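# Phone onto comic book, closed laptop onto its stand

## Task

Set the phone down so it lies flat with all of it resting on the comic book, and place the closed laptop on the laptop stand with its top side facing up and one of its long edges resting against the stand's lips; when finished, the robot may be in contact with neither the phone nor the laptop.

## Robot and tools

Robot: two arms, left_arm and right_arm, each ending in a two-finger gripper. A camera stand is fixed behind them. Images come from cam_head_left and cam_head_right (896x504 each, in that order).

Frame: all positions, velocities and targets use the scene frame. Its origin sits at table-top height, halfway between the nominal arm bases. +z is up, +x points out over the table, +y is toward left_arm (arm names do not match image sides). Measured bases: left_arm at (+0.031, +0.243, 0) m, right_arm at (-0.029, -0.309, 0) m, both nearly unrotated. On a gripper, +z runs along the fingers and the fingers part along its y axis. end_effector_position is the point between the pads, roughly 1 cm short of the fingertips. Reported poses can be off by a few cm, worse at long reach.

Row layout (shared by execute_actions and move): one row is 14 numbers, always all 14 even if one arm is idle: dx, dy, dz, rx, ry, rz, opening for left_arm, then the same seven for right_arm. dx..rz are offsets, not poses: they count from that arm's Hand target as it stands when the action or move begins, along scene axes, with rotation about the Hand target position. Scale: 1.0 = 0.6 m for dx, dy, dz and 180 degrees for the rotation; range -1 to 1. rx, ry, rz form a single rotation vector. Opening is absolute: +1 fully open (0.094 m), -1 closed. A translation longer than 1.0 may be shortened along its direction. All zeros on an arm re-requests its Hand target; to keep a gripper as is, resend its current opening, since 0 means half open.

execute_actions(actions, cameras): actions is a list of actions; each action is up to 15 rows, one per 1/30 s step, and a short action repeats its last row to fill 15. Every row in an action counts from the same starting Hand target, not from the row before. Sending the same offset again moves the arm further. cameras: list of names, ["all"], [] or null; images arrive only for an empty actions list or if asked. An unknown camera name voids the call. An empty list also reports the scene number and task.

move(target, speed, blend, opening_speed, grip_force, blocking, cameras): target is one 14-number row or a list of up to 15 rows; every row counts from the Hand targets at the move's start. Paths are straight, end together, last at least 0.5 s and at most 10 s. speed: m/s per arm path, 0.002 to 4.3, default 0.25 (turning up to twice that in rad/s); one value or one per target. blend: metres of corner rounding per list point, 0 = stop there. opening_speed: how fast openings change, per second on the -1..+1 scale, at least 0.2. grip_force: newtons per pad, 10 to 50, one value or one per arm; it persists; lower force closes slowly. blocking=false returns after about 0.5 s while the move continues. The move does not avoid obstacles or the other arm; faster moves lag, stray and hit harder. Route around an arm's own base rather than near it.

wait(seconds 0 to 10): lets the scene run holding the last commands. stop(): brakes a running move. zoom_image(camera, region [x0,y0,x1,y1] in pixels, at most 504x504) enlarges part of the newest image of cam_head_left or cam_head_right. finished_scene(scene): ends the current scene for good; pass this scene's number.

Results: each gives end_effector_position (m) and end_effector_quat_wxyz, Hand target (the last commanded pose after clipping, the base for the next offsets), Joint positions (last entry = measured opening in m), joint torques, Joint velocities (omitted or "within noise" when still), grip_measured (opening on the command scale, reads a bit wide when empty, narrower than a squeezed part), grip_effort_nm (motor effort, negative = closing; not a pad force), Tool commands, motor temperatures. A move adds a "move:" line: done, off_target, moving, held or fault, plus limits such as limits=paced (pose clipped) or limits=held (steps withheld). done means within 10 mm and 2 degrees; neither done nor off_target tells you about contact. Grippers often rest a few cm short of the command from friction and weight; another command, even zeros, asks again, and a shortfall can be sent as an offset. Each step the commanded orientation is limited to 40 degrees from the measured one.

Joint ranges (rad): waist -2.880..2.880, shoulder 0..3.142, elbow 0..3.019 (straight 2.964), wrist pitch -1.693..1.571, wrist yaw -1.571..1.571, wrist roll -2.094..2.094.

Cautions: nothing may leave the table or be left off it. Avoid drops, releasing moving parts, fast impacts and hard pressing, especially on fixed or heavy things. Never let the arms, grippers or wrist cameras press or collide with each other; the clearance check does not guard the grippers. A blocked arm keeps pushing until you command it back past the gripper. Motors heat when holding loads, staying stretched or pushing at unreachable poses; at 100 °C an arm drops and stops for 30 to 60 s or longer (MOTOR HOT appears at 85 °C, not always). Loose objects may get nudged occasionally. At the end, open and withdraw both grippers so neither touches the phone or laptop.

Each tool is called as name([rows], argument=value, ...), one row to a line, values as JSON.

## Session

execute_actions(actions=[])

Scene clock: 0.00 s.
left_arm: end_effector_position=(+0.4918, +0.7722, +0.2721) grip_measured=+1.000 grip_effort_nm=n/a end_effector_quat_wxyz=(+0.538, +0.343, +0.763, +0.102) | right_arm: end_effector_position=(+0.0818, -0.5453, +0.1553) grip_measured=+1.000 grip_effort_nm=n/a end_effector_quat_wxyz=(-0.017, +0.931, +0.365, +0.017)
Joint positions: left_arm=[1.048 1.958 1.826 -0.907 1.087 1.594 0.094] | right_arm=[-1.159 1.066 0.823 -1.361 -0.035 1.239 0.094]
Joint velocities: within noise
Joint torques (N m): no reading
Motor temperatures (°C): left_arm=[23 25 27 24 28 25 28] | right_arm=[27 30 27 25 24 24 25]
Heat: left arm: hottest wrist yaw 28 °C; right arm: hottest shoulder 30 °C.
Hand target: left_arm +0.4940, +0.7762, +0.2939; +0.539, +0.352, +0.755, +0.121 | right_arm +0.0850, -0.5526, +0.1636; -0.006, +0.931, +0.366, +0.017
Tool commands: left_gripper/opening=+1.0 right_gripper/opening=+1.0

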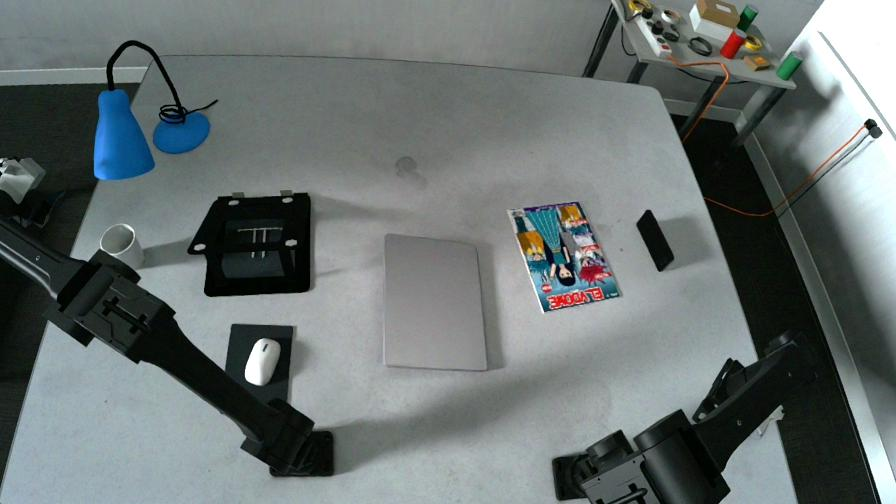

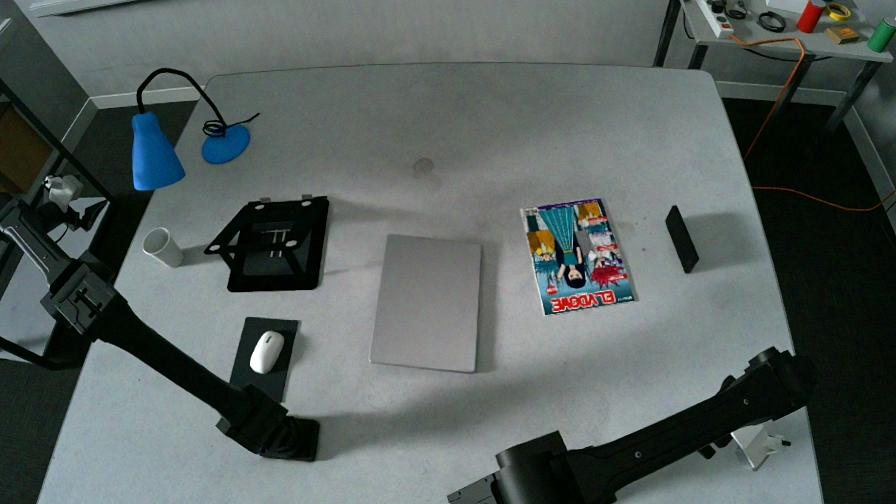

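zoom_image(camera="cam_head_left", region=[490, 160, 720, 330])

zoom_image(camera="cam_head_right", region=[500, 160, 730, 330])

zoom_image(camera="cam_head_left", region=[170, 170, 350, 310])

zoom_image(camera="cam_head_right", region=[180, 170, 360, 310])

zoom_image(camera="cam_head_left", region=[340, 210, 540, 390])

zoom_image(camera="cam_head_right", region=[340, 210, 540, 390])

Scaled by 2.191.

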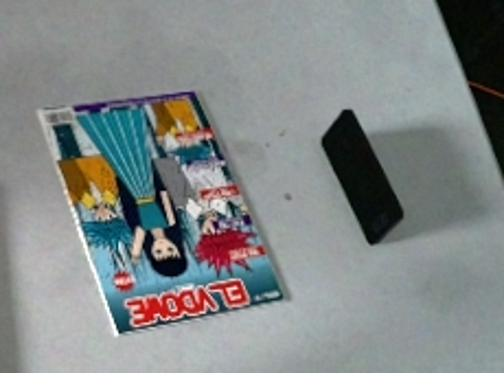

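Scaled by 2.191.

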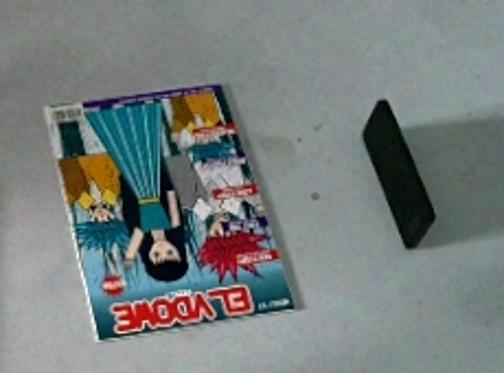

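Scaled by 2.800.

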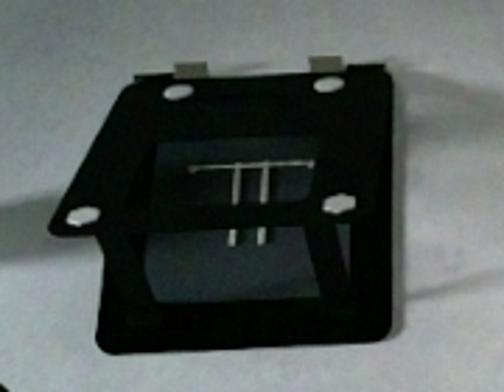

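Scaled by 2.800.

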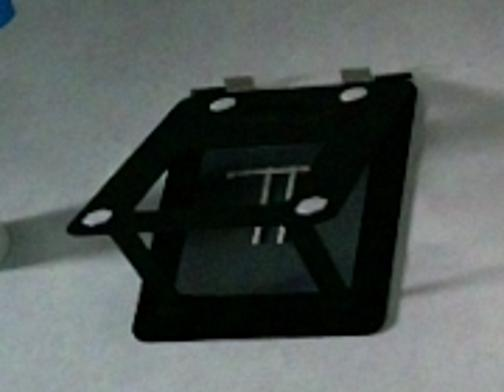

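Scaled by 2.520.

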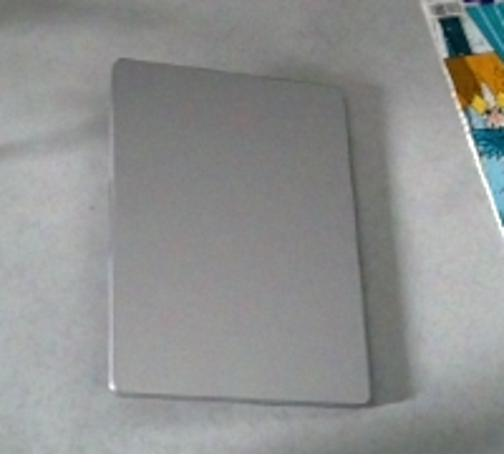

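Scaled by 2.520.

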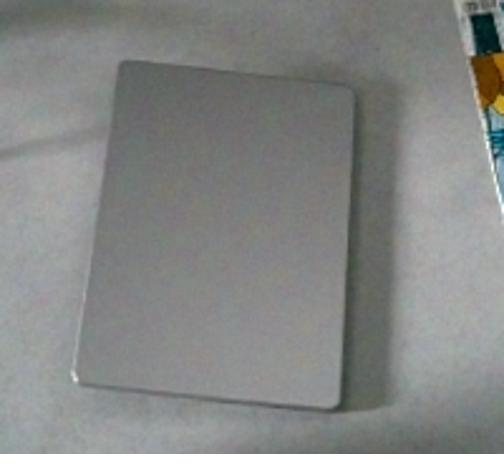

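move(target=[-0.24,-0.877,-0.073,0.176,-0.247,-0.507,1,0.608,0.054,0.06,0,0,0,1], cameras=["all"])

Scene clock: 58.13 s.
left_arm: end_effector_position=(+0.3536, +0.2562, +0.2495) grip_measured=+1.000 grip_effort_nm=0.02 end_effector_quat_wxyz=(+0.664, +0.682, +0.194, +0.239) | right_arm: end_effector_position=(+0.4308, -0.5167, +0.1896) grip_measured=+1.000 grip_effort_nm=-0.01 end_effector_quat_wxyz=(-0.015, +0.931, +0.364, +0.010)
Joint positions: left_arm=[0.583 1.022 0.448 0.139 1.559 2.073 0.094] | right_arm=[-0.44 1.676 1.512 -1.414 -0.036 1.961 0.094]
Joint torques (N m): left_arm=[-2.78 -7.24 8.77 1.57 0.35 0.08] | right_arm=[1.32 -15.74 12.57 -0.35 0.13 0.26]
Motor temperatures (°C): left_arm=[23 31 32 24 28 24 27] | right_arm=[27 30 36 25 24 24 25]
Heat: left arm: hottest elbow 32 °C; right arm: hottest elbow 36 °C.
Hand target: left_arm +0.3500, +0.2499, +0.2503; +0.575, +0.818, +0.001, +0.000 | right_arm +0.4498, -0.5204, +0.1996; -0.006, +0.931, +0.365, +0.017
Off the commanded pose: left_arm 0.007 m, 40 deg | right_arm 0.022 m, 1 deg.
joint sent to its limit (left arm) — joint 5 (wrist yaw), upper limit; joint 6 (wrist roll), upper limit. The joint targets are off in orientation, not in position.
move: off_target (left_arm, right_arm); limits=paced

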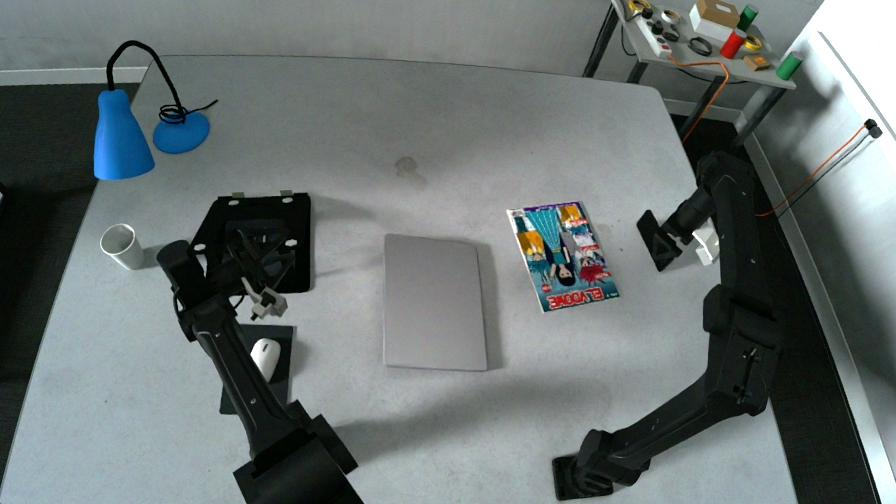

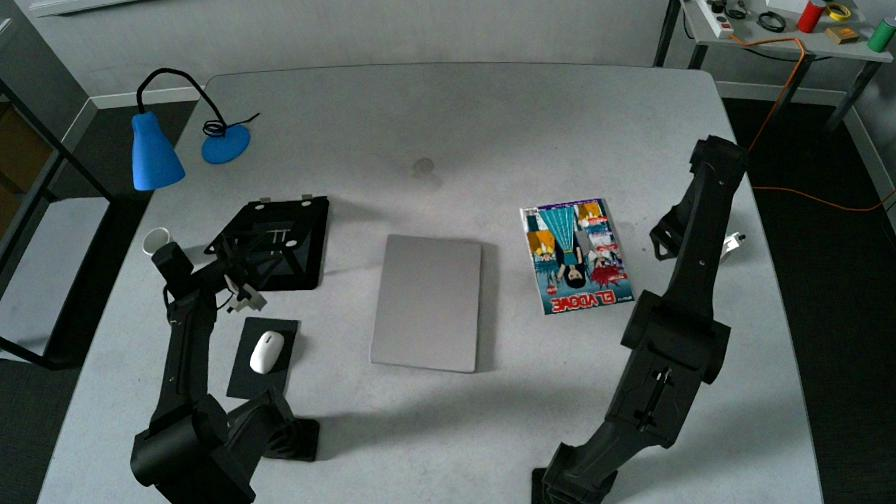

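zoom_image(camera="cam_head_left", region=[580, 140, 780, 310])

zoom_image(camera="cam_head_right", region=[600, 120, 800, 290])

zoom_image(camera="cam_head_left", region=[150, 180, 350, 350])

zoom_image(camera="cam_head_left", region=[370, 330, 500, 390])

Scaled by 2.520.

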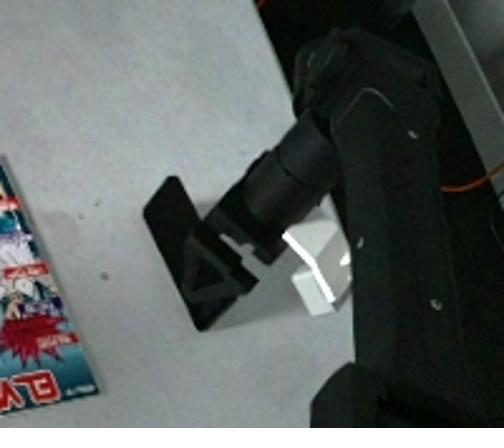

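Scaled by 2.520.

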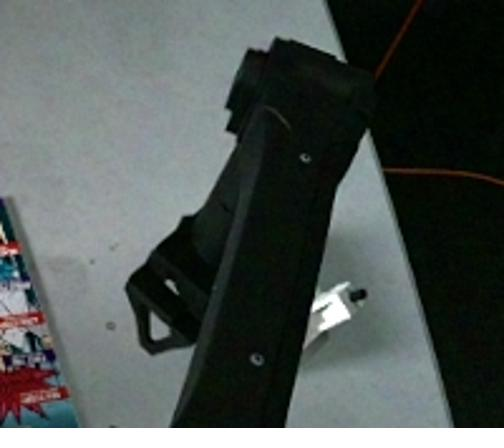

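Scaled by 2.520.

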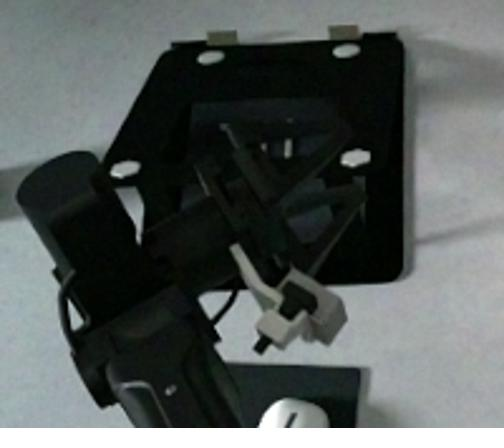

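Scaled by 3.877.

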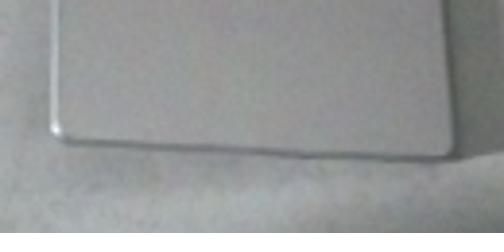

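move(target=[0,-0.083,-0.217,0,0.559,0.795,-0.9,-0.083,0.333,-0.133,0,0,0.762,-0.9], cameras=["all"])

zoom_image(camera="cam_head_left", region=[280, 200, 580, 400])

zoom_image(camera="cam_head_right", region=[280, 200, 580, 400])

Scene clock: 86.03 s.
left_arm: end_effector_position=(+0.3253, +0.2017, +0.0993) grip_measured=-0.898 grip_effort_nm=-0.08 end_effector_quat_wxyz=(+0.002, +0.044, +0.999, +0.004) | right_arm: end_effector_position=(+0.4024, -0.3250, +0.1166) grip_measured=-0.899 grip_effort_nm=-0.08 end_effector_quat_wxyz=(-0.027, +0.009, +1.000, +0.002)
Joint positions: left_arm=[-0.17 1.207 0.771 -1.132 -0.007 -0.053 0.005] | right_arm=[-0.041 1.575 1.186 -1.235 -0.002 -0.018 0.005]
Joint torques (N m): left_arm=[-1.2 -8.23 15.49 -0.1 0.07 -0.09] | right_arm=[1.26 -17.32 6.65 0.4 0.07 0.13]
Heat: left arm: hottest elbow 33 °C; right arm: hottest elbow 39 °C.
Hand target: left_arm +0.3499, +0.2001, +0.1200; +0.024, +0.035, +0.999, +0.000 | right_arm +0.4000, -0.3205, +0.1198; -0.018, +0.000, +1.000, +0.001
Off the commanded pose: left_arm 0.032 m, 3 deg | right_arm 0.006 m, 1 deg.
move: off_target (left_arm)

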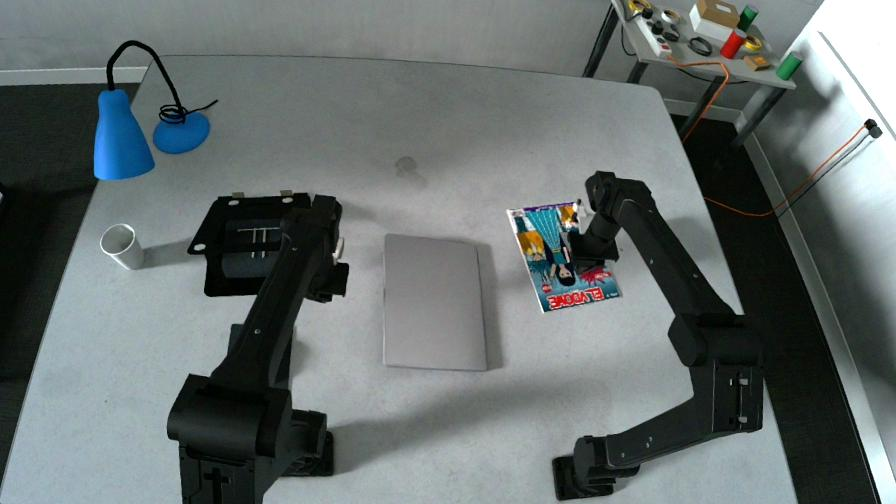

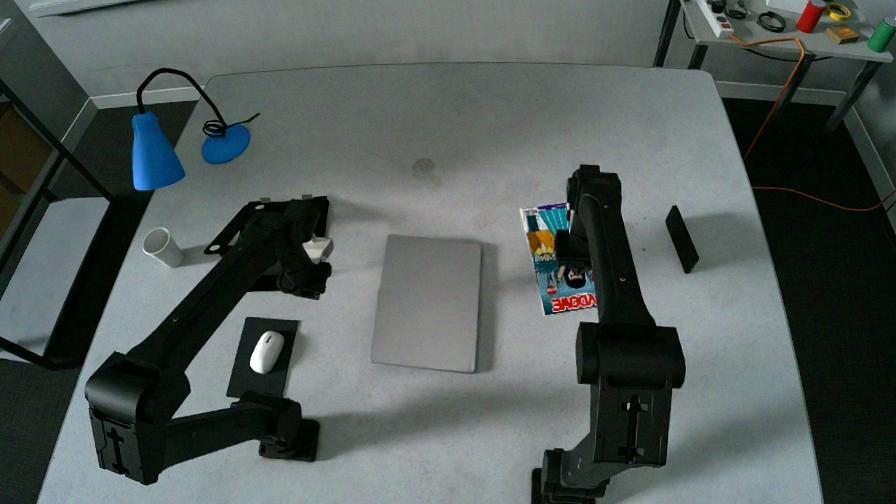

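Scaled by 1.680.

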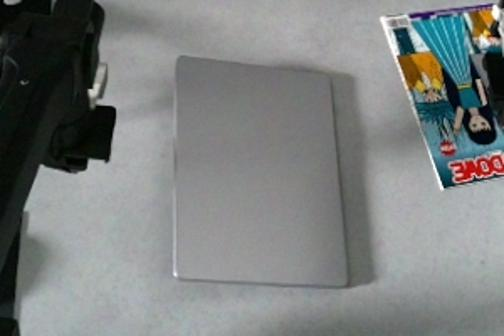

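Scaled by 1.680.

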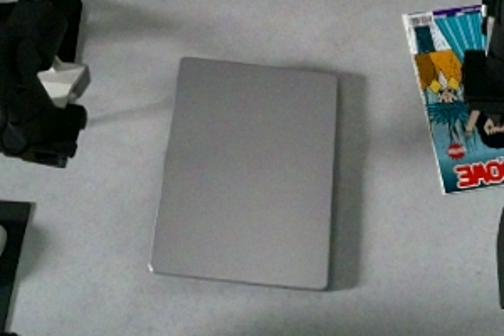

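move(target=[0,0,0,0,0,0,-0.9,0.157,-0.356,0.083,0,0,0.033,1], cameras=["all"])

zoom_image(camera="cam_head_left", region=[580, 160, 740, 290])

zoom_image(camera="cam_head_right", region=[580, 160, 740, 290])

Scene clock: 104.07 s.
left_arm: end_effector_position=(+0.3253, +0.2017, +0.0993) grip_measured=-0.898 grip_effort_nm=-0.08 end_effector_quat_wxyz=(+0.002, +0.043, +0.999, +0.004) | right_arm: end_effector_position=(+0.4775, -0.5264, +0.1632) grip_measured=+0.999 grip_effort_nm=0.07 end_effector_quat_wxyz=(-0.027, -0.049, +0.998, +0.003)
Joint positions: left_arm=[-0.17 1.207 0.771 -1.132 -0.007 -0.054 0.005] | right_arm=[-0.404 1.839 1.664 -1.448 0.018 -0.496 0.094]
Joint torques (N m): left_arm=[-0.38 -8.29 15.71 -0.18 0.06 -0.1] | right_arm=[0.5 -18.43 12.57 -0.34 -0.03 0.1]
Heat: left arm: hottest elbow 34 °C; right arm: hottest elbow 37 °C.
Hand target: left_arm +0.3499, +0.2001, +0.1200; +0.024, +0.035, +0.999, +0.000 | right_arm +0.4943, -0.5340, +0.1694; -0.018, -0.052, +0.998, +0.000
Off the commanded pose: left_arm 0.032 m, 3 deg | right_arm 0.020 m, 1 deg.
move: off_target (left_arm, right_arm)

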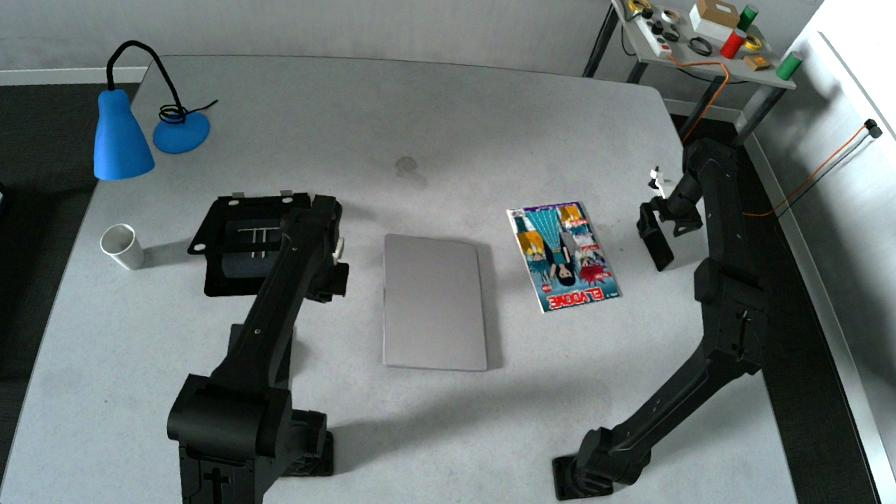

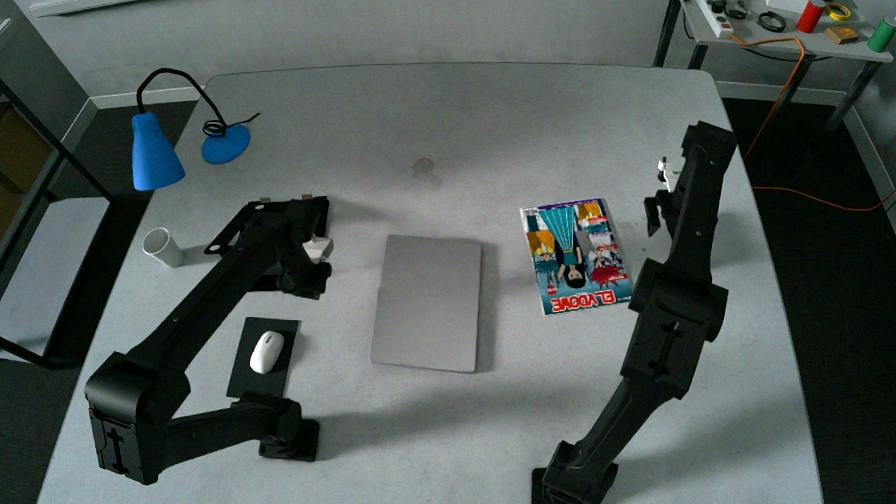

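Scaled by 3.150.

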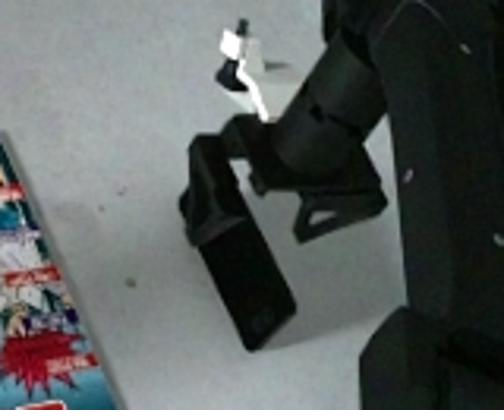

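Scaled by 3.150.

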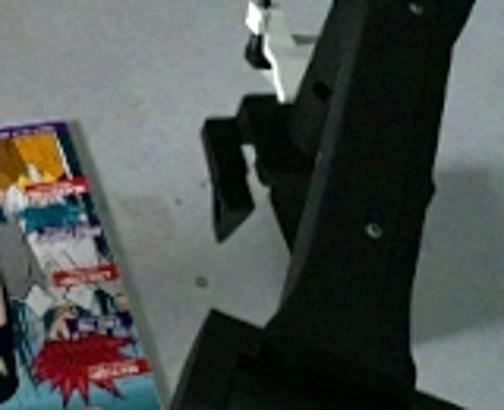

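move(target=[0,0,0,0,0,0,-0.9,0.075,-0.047,-0.1,0,0,0,1], cameras=["all"])

zoom_image(camera="cam_head_left", region=[580, 160, 740, 290])

zoom_image(camera="cam_head_right", region=[580, 160, 740, 290])

Scene clock: 109.87 s.
left_arm: end_effector_position=(+0.3253, +0.2017, +0.0993) grip_measured=-0.898 grip_effort_nm=-0.08 end_effector_quat_wxyz=(+0.002, +0.043, +0.999, +0.004) | right_arm: end_effector_position=(+0.5232, -0.5479, +0.0980) grip_measured=+0.999 grip_effort_nm=0.07 end_effector_quat_wxyz=(-0.038, -0.054, +0.998, +0.009)
Joint positions: left_arm=[-0.17 1.207 0.771 -1.132 -0.007 -0.054 0.005] | right_arm=[-0.407 2.029 1.778 -1.396 0.018 -0.51 0.094]
Joint torques (N m): left_arm=[-0.67 -8.12 15.45 -0.1 0.09 -0.09] | right_arm=[-0.26 -22.42 12.18 0.05 0 0.08]
Heat: left arm: hottest elbow 34 °C; right arm: hottest elbow 38 °C.
Hand target: left_arm +0.3499, +0.2001, +0.1200; +0.024, +0.035, +0.999, +0.000 | right_arm +0.5393, -0.5623, +0.1094; -0.018, -0.052, +0.998, +0.000
Off the commanded pose: left_arm 0.032 m, 3 deg | right_arm 0.024 m, 3 deg.
move: off_target (left_arm, right_arm)

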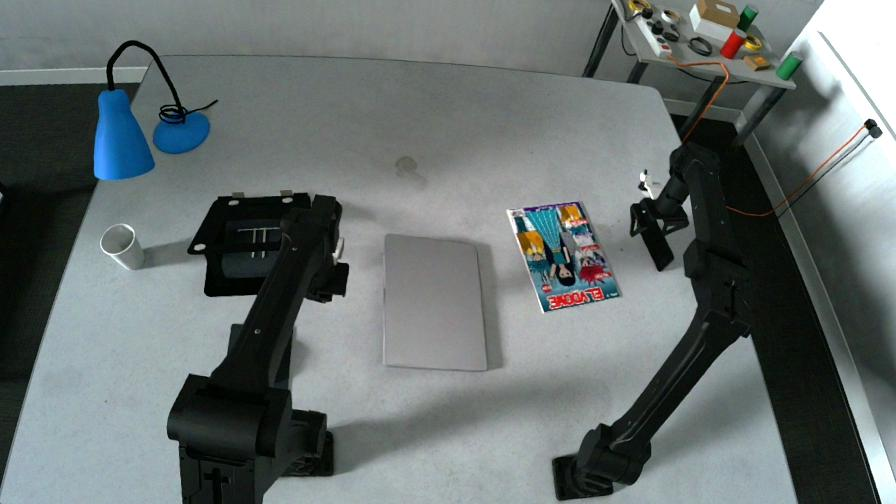

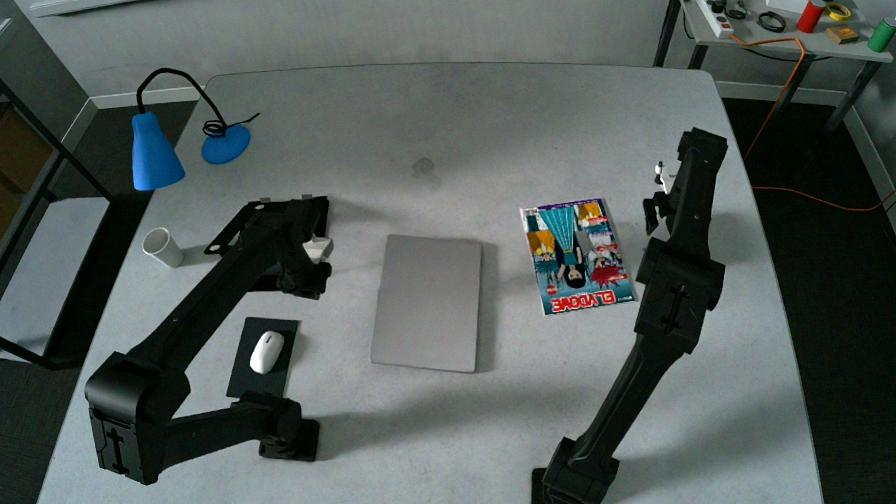

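Scaled by 3.150.

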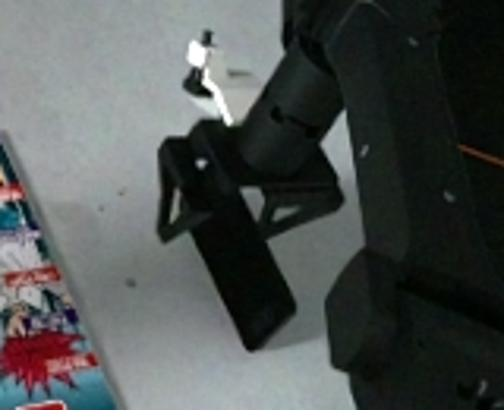

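Scaled by 3.150.

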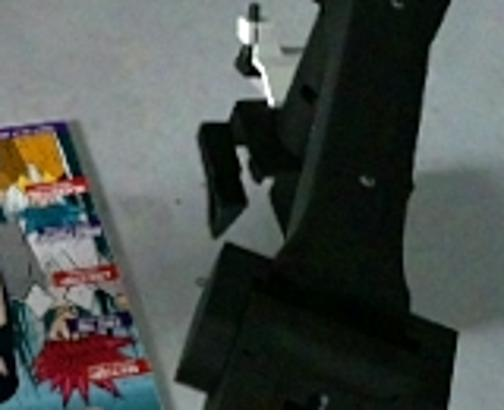

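move([
  [0,0,0,0,0,0,-0.9,-0.025,-0.025,0,0,0,0,1],
  [0,0,0,0,0,0,-0.9,-0.025,-0.025,-0.067,0,0,0,1],
], speed=0.12, cameras=["all"])

zoom_image(camera="cam_head_left", region=[580, 160, 740, 290])

zoom_image(camera="cam_head_right", region=[580, 160, 740, 290])

Scene clock: 117.37 s.
left_arm: end_effector_position=(+0.3253, +0.2017, +0.0993) grip_measured=-0.898 grip_effort_nm=-0.08 end_effector_quat_wxyz=(+0.002, +0.043, +0.999, +0.004) | right_arm: end_effector_position=(+0.5282, -0.5741, +0.0892) grip_measured=+0.999 grip_effort_nm=0.07 end_effector_quat_wxyz=(-0.007, -0.052, +0.999, -0.007)
Joint positions: left_arm=[-0.17 1.207 0.771 -1.132 -0.007 -0.054 0.005] | right_arm=[-0.443 2.029 1.757 -1.304 0.018 -0.542 0.094]
Joint torques (N m): left_arm=[-0.38 -6.95 15.58 -0.17 0.07 -0.12] | right_arm=[0.03 -22.3 7.15 0.49 0 0.09]
Motor temperatures (°C): left_arm=[23 26 35 24 27 24 27] | right_arm=[27 34 38 25 24 23 25]
Heat: left arm: hottest elbow 35 °C; right arm: hottest elbow 38 °C.
Hand target: left_arm +0.3499, +0.2001, +0.1200; +0.024, +0.035, +0.999, +0.000 | right_arm +0.5241, -0.5773, +0.0692; -0.019, -0.052, +0.998, +0.000
Off the commanded pose: left_arm 0.032 m, 3 deg | right_arm 0.021 m, 2 deg.
move: off_target (left_arm, right_arm)

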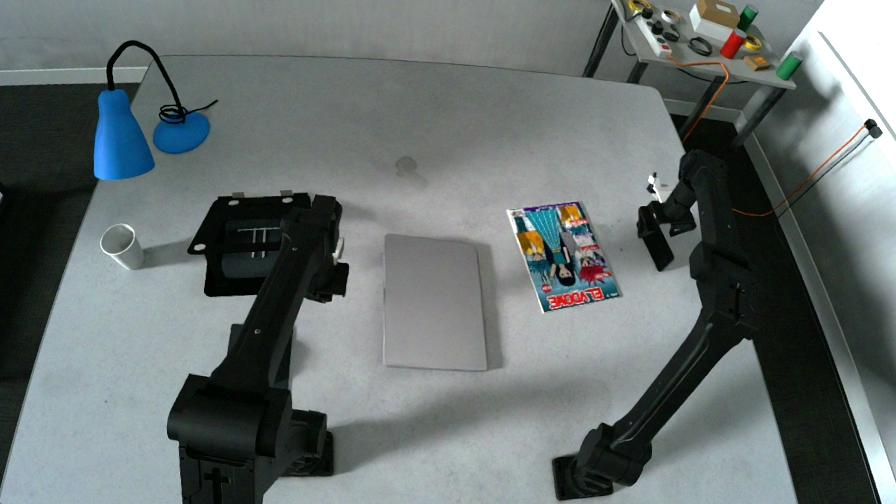

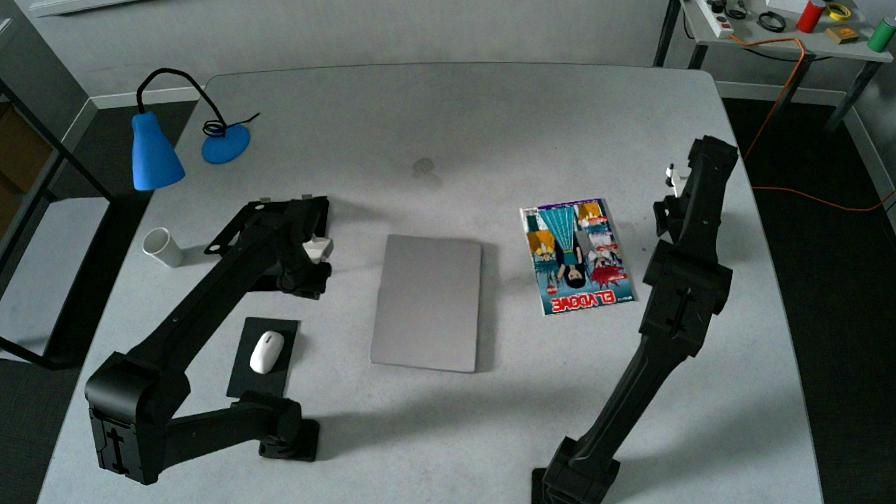

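Scaled by 3.150.

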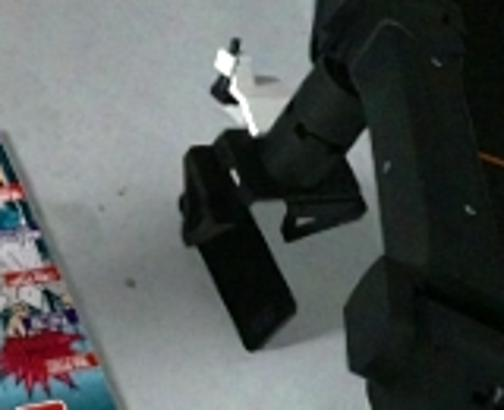

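Scaled by 3.150.

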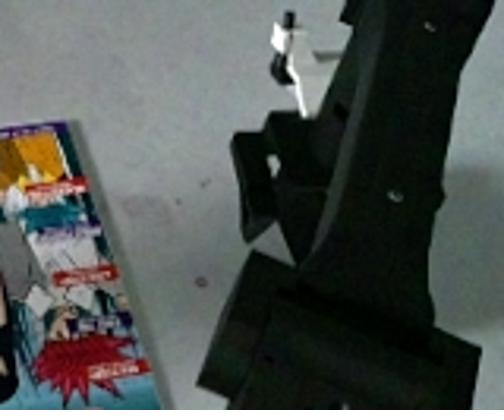

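move(target=[0,0,0,0,0,0,-0.9,-0.03,0.005,-0.035,0,0,0,1], speed=0.12, cameras=["all"])

zoom_image(camera="cam_head_left", region=[580, 160, 740, 290])

zoom_image(camera="cam_head_right", region=[580, 160, 740, 290])

Scene clock: 121.73 s.
left_arm: end_effector_position=(+0.3253, +0.2017, +0.0993) grip_measured=-0.898 grip_effort_nm=-0.08 end_effector_quat_wxyz=(+0.002, +0.043, +0.999, +0.004) | right_arm: end_effector_position=(+0.5113, -0.5688, +0.0538) grip_measured=+0.999 grip_effort_nm=0.07 end_effector_quat_wxyz=(-0.017, -0.054, +0.998, -0.001)
Joint positions: left_arm=[-0.17 1.207 0.771 -1.132 -0.007 -0.054 0.005] | right_arm=[-0.447 2.029 1.659 -1.229 0.018 -0.55 0.094]
Joint torques (N m): left_arm=[-0.67 -8.47 15.72 -0.06 0.11 -0.04] | right_arm=[-0.32 -23.77 6.82 0.49 0.01 0.1]
Heat: left arm: hottest elbow 35 °C; right arm: hottest elbow 37 °C.
Hand target: left_arm +0.3499, +0.2001, +0.1200; +0.024, +0.035, +0.999, +0.000 | right_arm +0.5061, -0.5744, +0.0482; -0.019, -0.052, +0.998, +0.000
Off the commanded pose: left_arm 0.032 m, 3 deg | right_arm 0.009 m, 0 deg.
move: off_target (left_arm)

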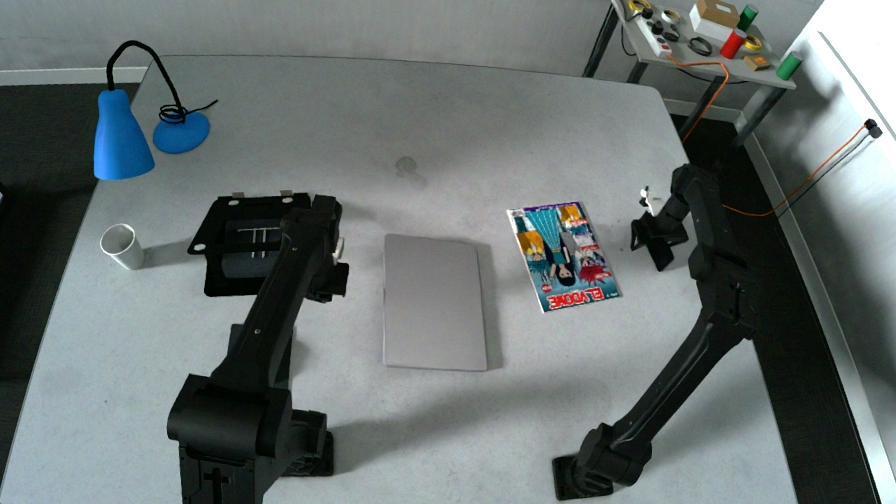

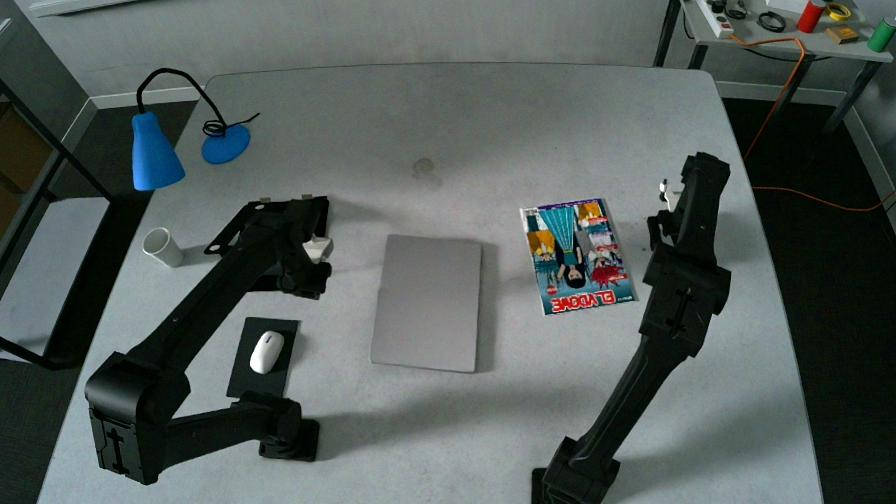

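Scaled by 3.150.

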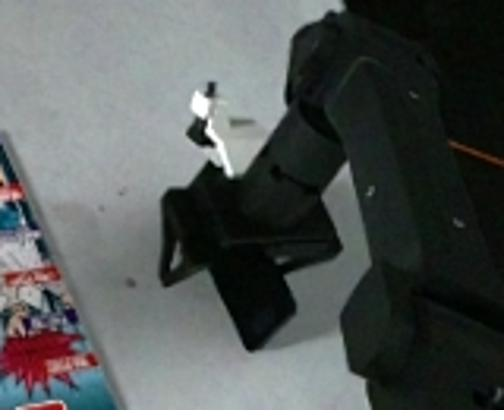

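Scaled by 3.150.

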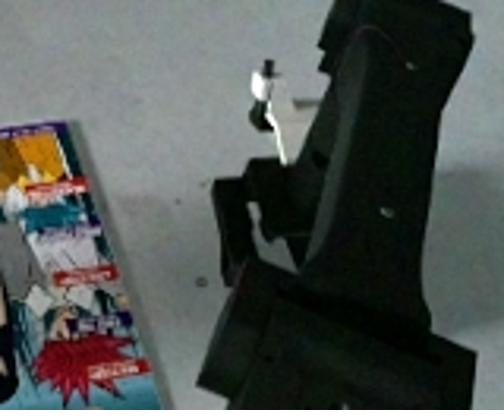

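move(target=[0,0,0,0,0,0,-0.9,0,0,0,0,0,0,-1], grip_force=20, opening_speed=0.5)

wait(seconds=5)

move(target=[0,0,0,0,0,0,-0.9,0,0,0.15,0,0,0,-1], speed=0.12, cameras=["all"])

zoom_image(camera="cam_head_left", region=[580, 160, 740, 290])

Scene clock: 131.53 s.
left_arm: end_effector_position=(+0.3253, +0.2017, +0.0993) grip_measured=-0.898 grip_effort_nm=-0.08 end_effector_quat_wxyz=(+0.002, +0.043, +0.999, +0.004) | right_arm: end_effector_position=(+0.5106, -0.5688, +0.0531) grip_measured=-0.990 grip_effort_nm=-0.48 end_effector_quat_wxyz=(-0.017, -0.054, +0.998, +0.000)
Joint positions: left_arm=[-0.17 1.207 0.771 -1.132 -0.007 -0.054 0.005] | right_arm=[-0.448 2.029 1.657 -1.229 0.016 -0.551 0]
Joint torques (N m): left_arm=[-0.79 -7.47 15.61 -0.05 0.06 -0.08] | right_arm=[-0.21 -23.3 6.87 0.43 0.07 0.1]
Heat: left arm: hottest elbow 35 °C; right arm: hottest elbow 37 °C.
Hand target: left_arm +0.3499, +0.2001, +0.1200; +0.024, +0.035, +0.999, +0.000 | right_arm +0.5062, -0.5744, +0.0482; -0.018, -0.052, +0.998, +0.000
Off the commanded pose: left_arm 0.032 m, 3 deg | right_arm 0.009 m, 0 deg.
grip_force (N): 20, 20
move: off_target (left_arm)

Scene clock: 136.53 s.
left_arm: end_effector_position=(+0.3253, +0.2017, +0.0993) grip_measured=-0.898 grip_effort_nm=-0.07 end_effector_quat_wxyz=(+0.002, +0.043, +0.999, +0.004) | right_arm: end_effector_position=(+0.5106, -0.5688, +0.0531) grip_measured=-0.990 grip_effort_nm=-0.48 end_effector_quat_wxyz=(-0.017, -0.054, +0.998, +0.000)
Joint positions: left_arm=[-0.17 1.207 0.771 -1.132 -0.007 -0.054 0.005] | right_arm=[-0.448 2.029 1.657 -1.229 0.016 -0.551 0]
Joint torques (N m): left_arm=[-1.08 -8 15.72 -0.01 0.03 -0.1] | right_arm=[-0.32 -23.3 6.89 0.43 0.07 0.09]
Heat: left arm: hottest elbow 36 °C; right arm: hottest elbow 36 °C.
Hand target: left_arm +0.3499, +0.2001, +0.1200; +0.024, +0.035, +0.999, +0.000 | right_arm +0.5062, -0.5744, +0.0482; -0.018, -0.052, +0.998, +0.000
Tool commands: left_gripper/opening=-0.9 right_gripper/opening=-1.0
Off the commanded pose: left_arm 0.032 m, 3 deg | right_arm 0.009 m, 0 deg.
grip_force (N): 20, 20
wait: 5.00 s; at rest by 0.17 s

Scene clock: 137.97 s.
left_arm: end_effector_position=(+0.3253, +0.2017, +0.0993) grip_measured=-0.898 grip_effort_nm=-0.08 end_effector_quat_wxyz=(+0.002, +0.043, +0.999, +0.004) | right_arm: end_effector_position=(+0.4936, -0.5609, +0.1150) grip_measured=-0.990 grip_effort_nm=-0.48 end_effector_quat_wxyz=(-0.041, -0.055, +0.998, +0.012)
Joint positions: left_arm=[-0.17 1.207 0.771 -1.132 -0.007 -0.054 0.005] | right_arm=[-0.448 1.964 1.721 -1.411 0.017 -0.551 0]
Joint torques (N m): left_arm=[-0.44 -7.59 15.5 -0.01 0.08 -0.07] | right_arm=[-0.32 -24.35 11.95 -0.43 0.07 0.09]
Heat: left arm: hottest elbow 36 °C; right arm: hottest shoulder 36 °C.
Hand target: left_arm +0.3499, +0.2001, +0.1200; +0.024, +0.035, +0.999, +0.000 | right_arm +0.5062, -0.5744, +0.1384; -0.018, -0.052, +0.998, +0.000
Off the commanded pose: left_arm 0.032 m, 3 deg | right_arm 0.030 m, 3 deg.
grip_force (N): 20, 20
move: off_target (left_arm, right_arm)

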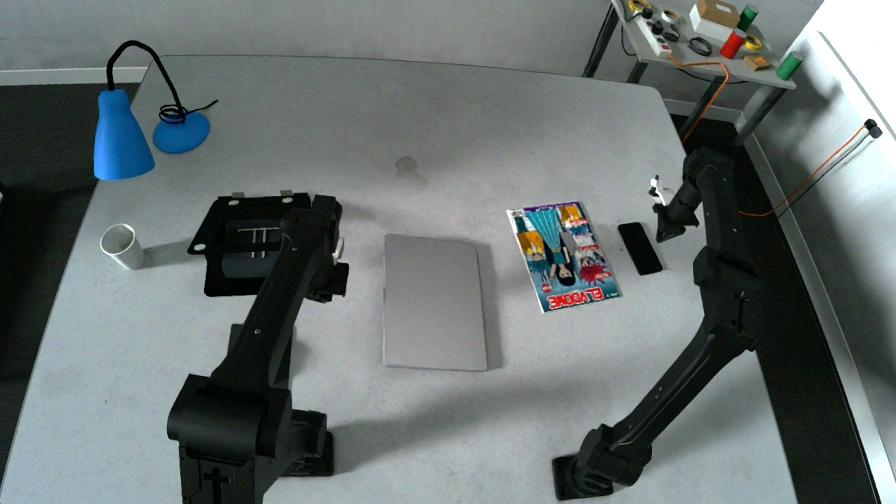

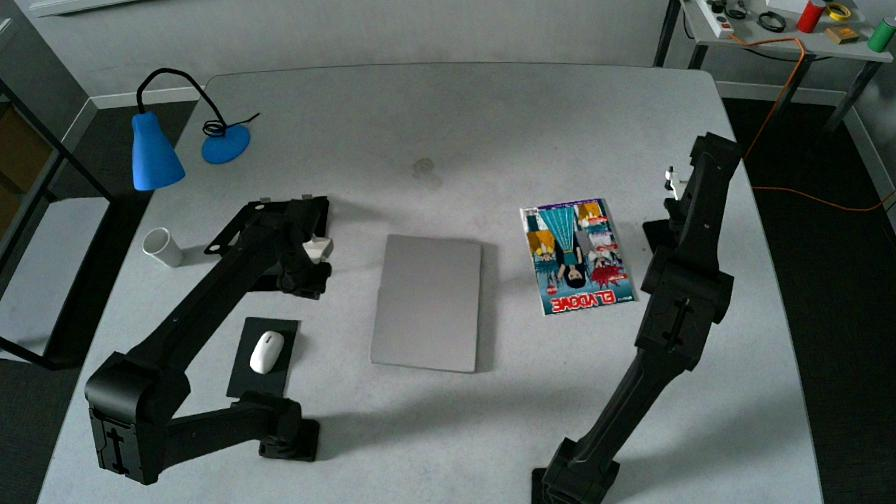

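Scaled by 3.150.

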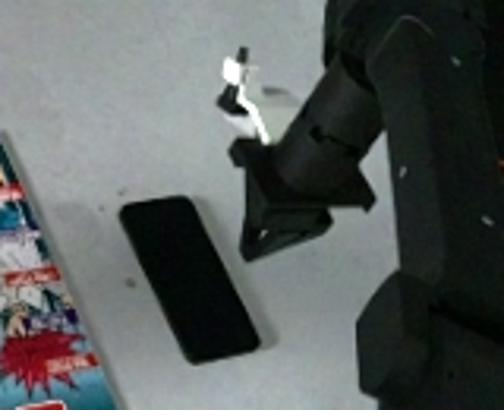

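move(target=[0,0,0,0,0,0,-0.9,0.068,0.018,-0.042,0,0,0.015,1], speed=0.15, cameras=["all"], grip_force=50)

zoom_image(camera="cam_head_left", region=[580, 160, 740, 290])

zoom_image(camera="cam_head_right", region=[600, 160, 760, 290])

Scene clock: 146.53 s.
left_arm: end_effector_position=(+0.3253, +0.2017, +0.0993) grip_measured=-0.898 grip_effort_nm=-0.08 end_effector_quat_wxyz=(+0.002, +0.043, +0.999, +0.004) | right_arm: end_effector_position=(+0.5276, -0.5605, +0.1062) grip_measured=+0.999 grip_effort_nm=0.07 end_effector_quat_wxyz=(-0.031, -0.068, +0.997, +0.007)
Joint positions: left_arm=[-0.17 1.207 0.771 -1.132 -0.007 -0.054 0.005] | right_arm=[-0.424 2.039 1.817 -1.411 0.017 -0.553 0.094]
Joint torques (N m): left_arm=[-1.79 -8.12 15.64 0.01 0.09 -0.1] | right_arm=[1.14 -22.01 12.31 -0.13 0.06 0.09]
Heat: left arm: hottest elbow 36 °C; right arm: hottest elbow 38 °C.
Hand target: left_arm +0.3499, +0.2001, +0.1200; +0.024, +0.035, +0.999, +0.000 | right_arm +0.5470, -0.5635, +0.1130; -0.018, -0.076, +0.997, -0.001
Off the commanded pose: left_arm 0.032 m, 3 deg | right_arm 0.021 m, 2 deg.
move: off_target (left_arm, right_arm)

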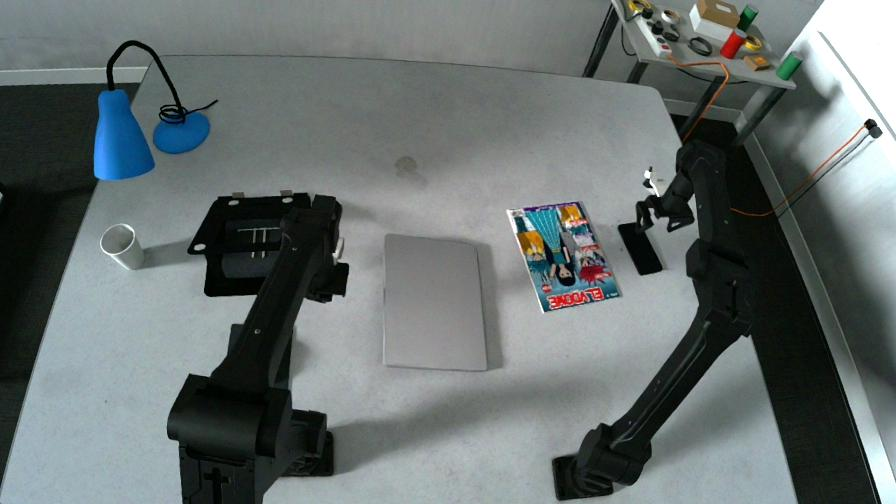

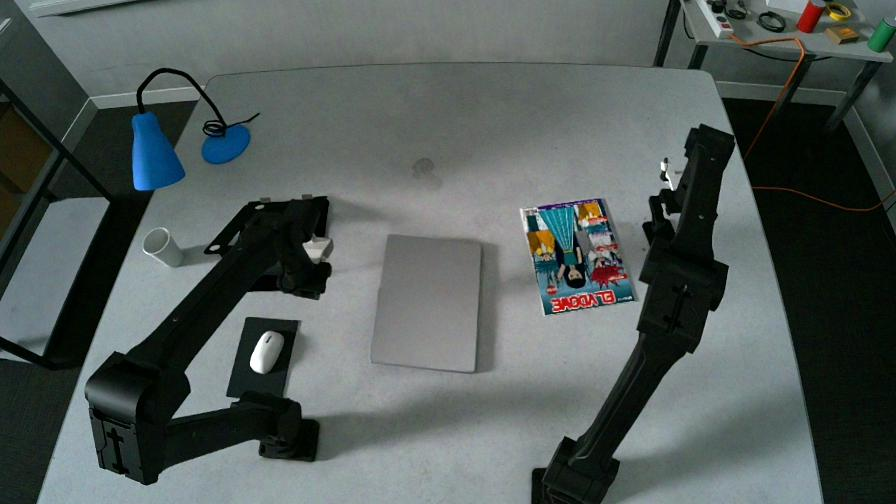

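Scaled by 3.150.

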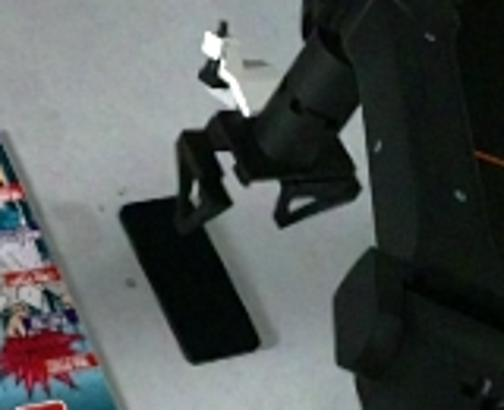

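Scaled by 3.150.

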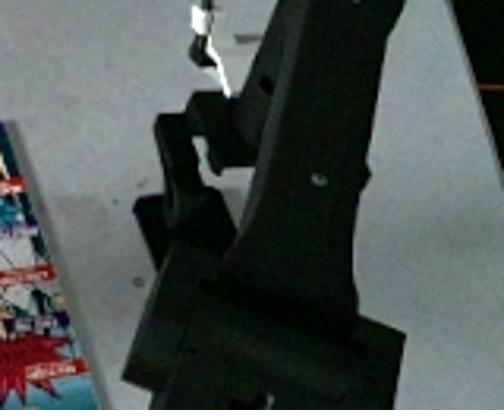

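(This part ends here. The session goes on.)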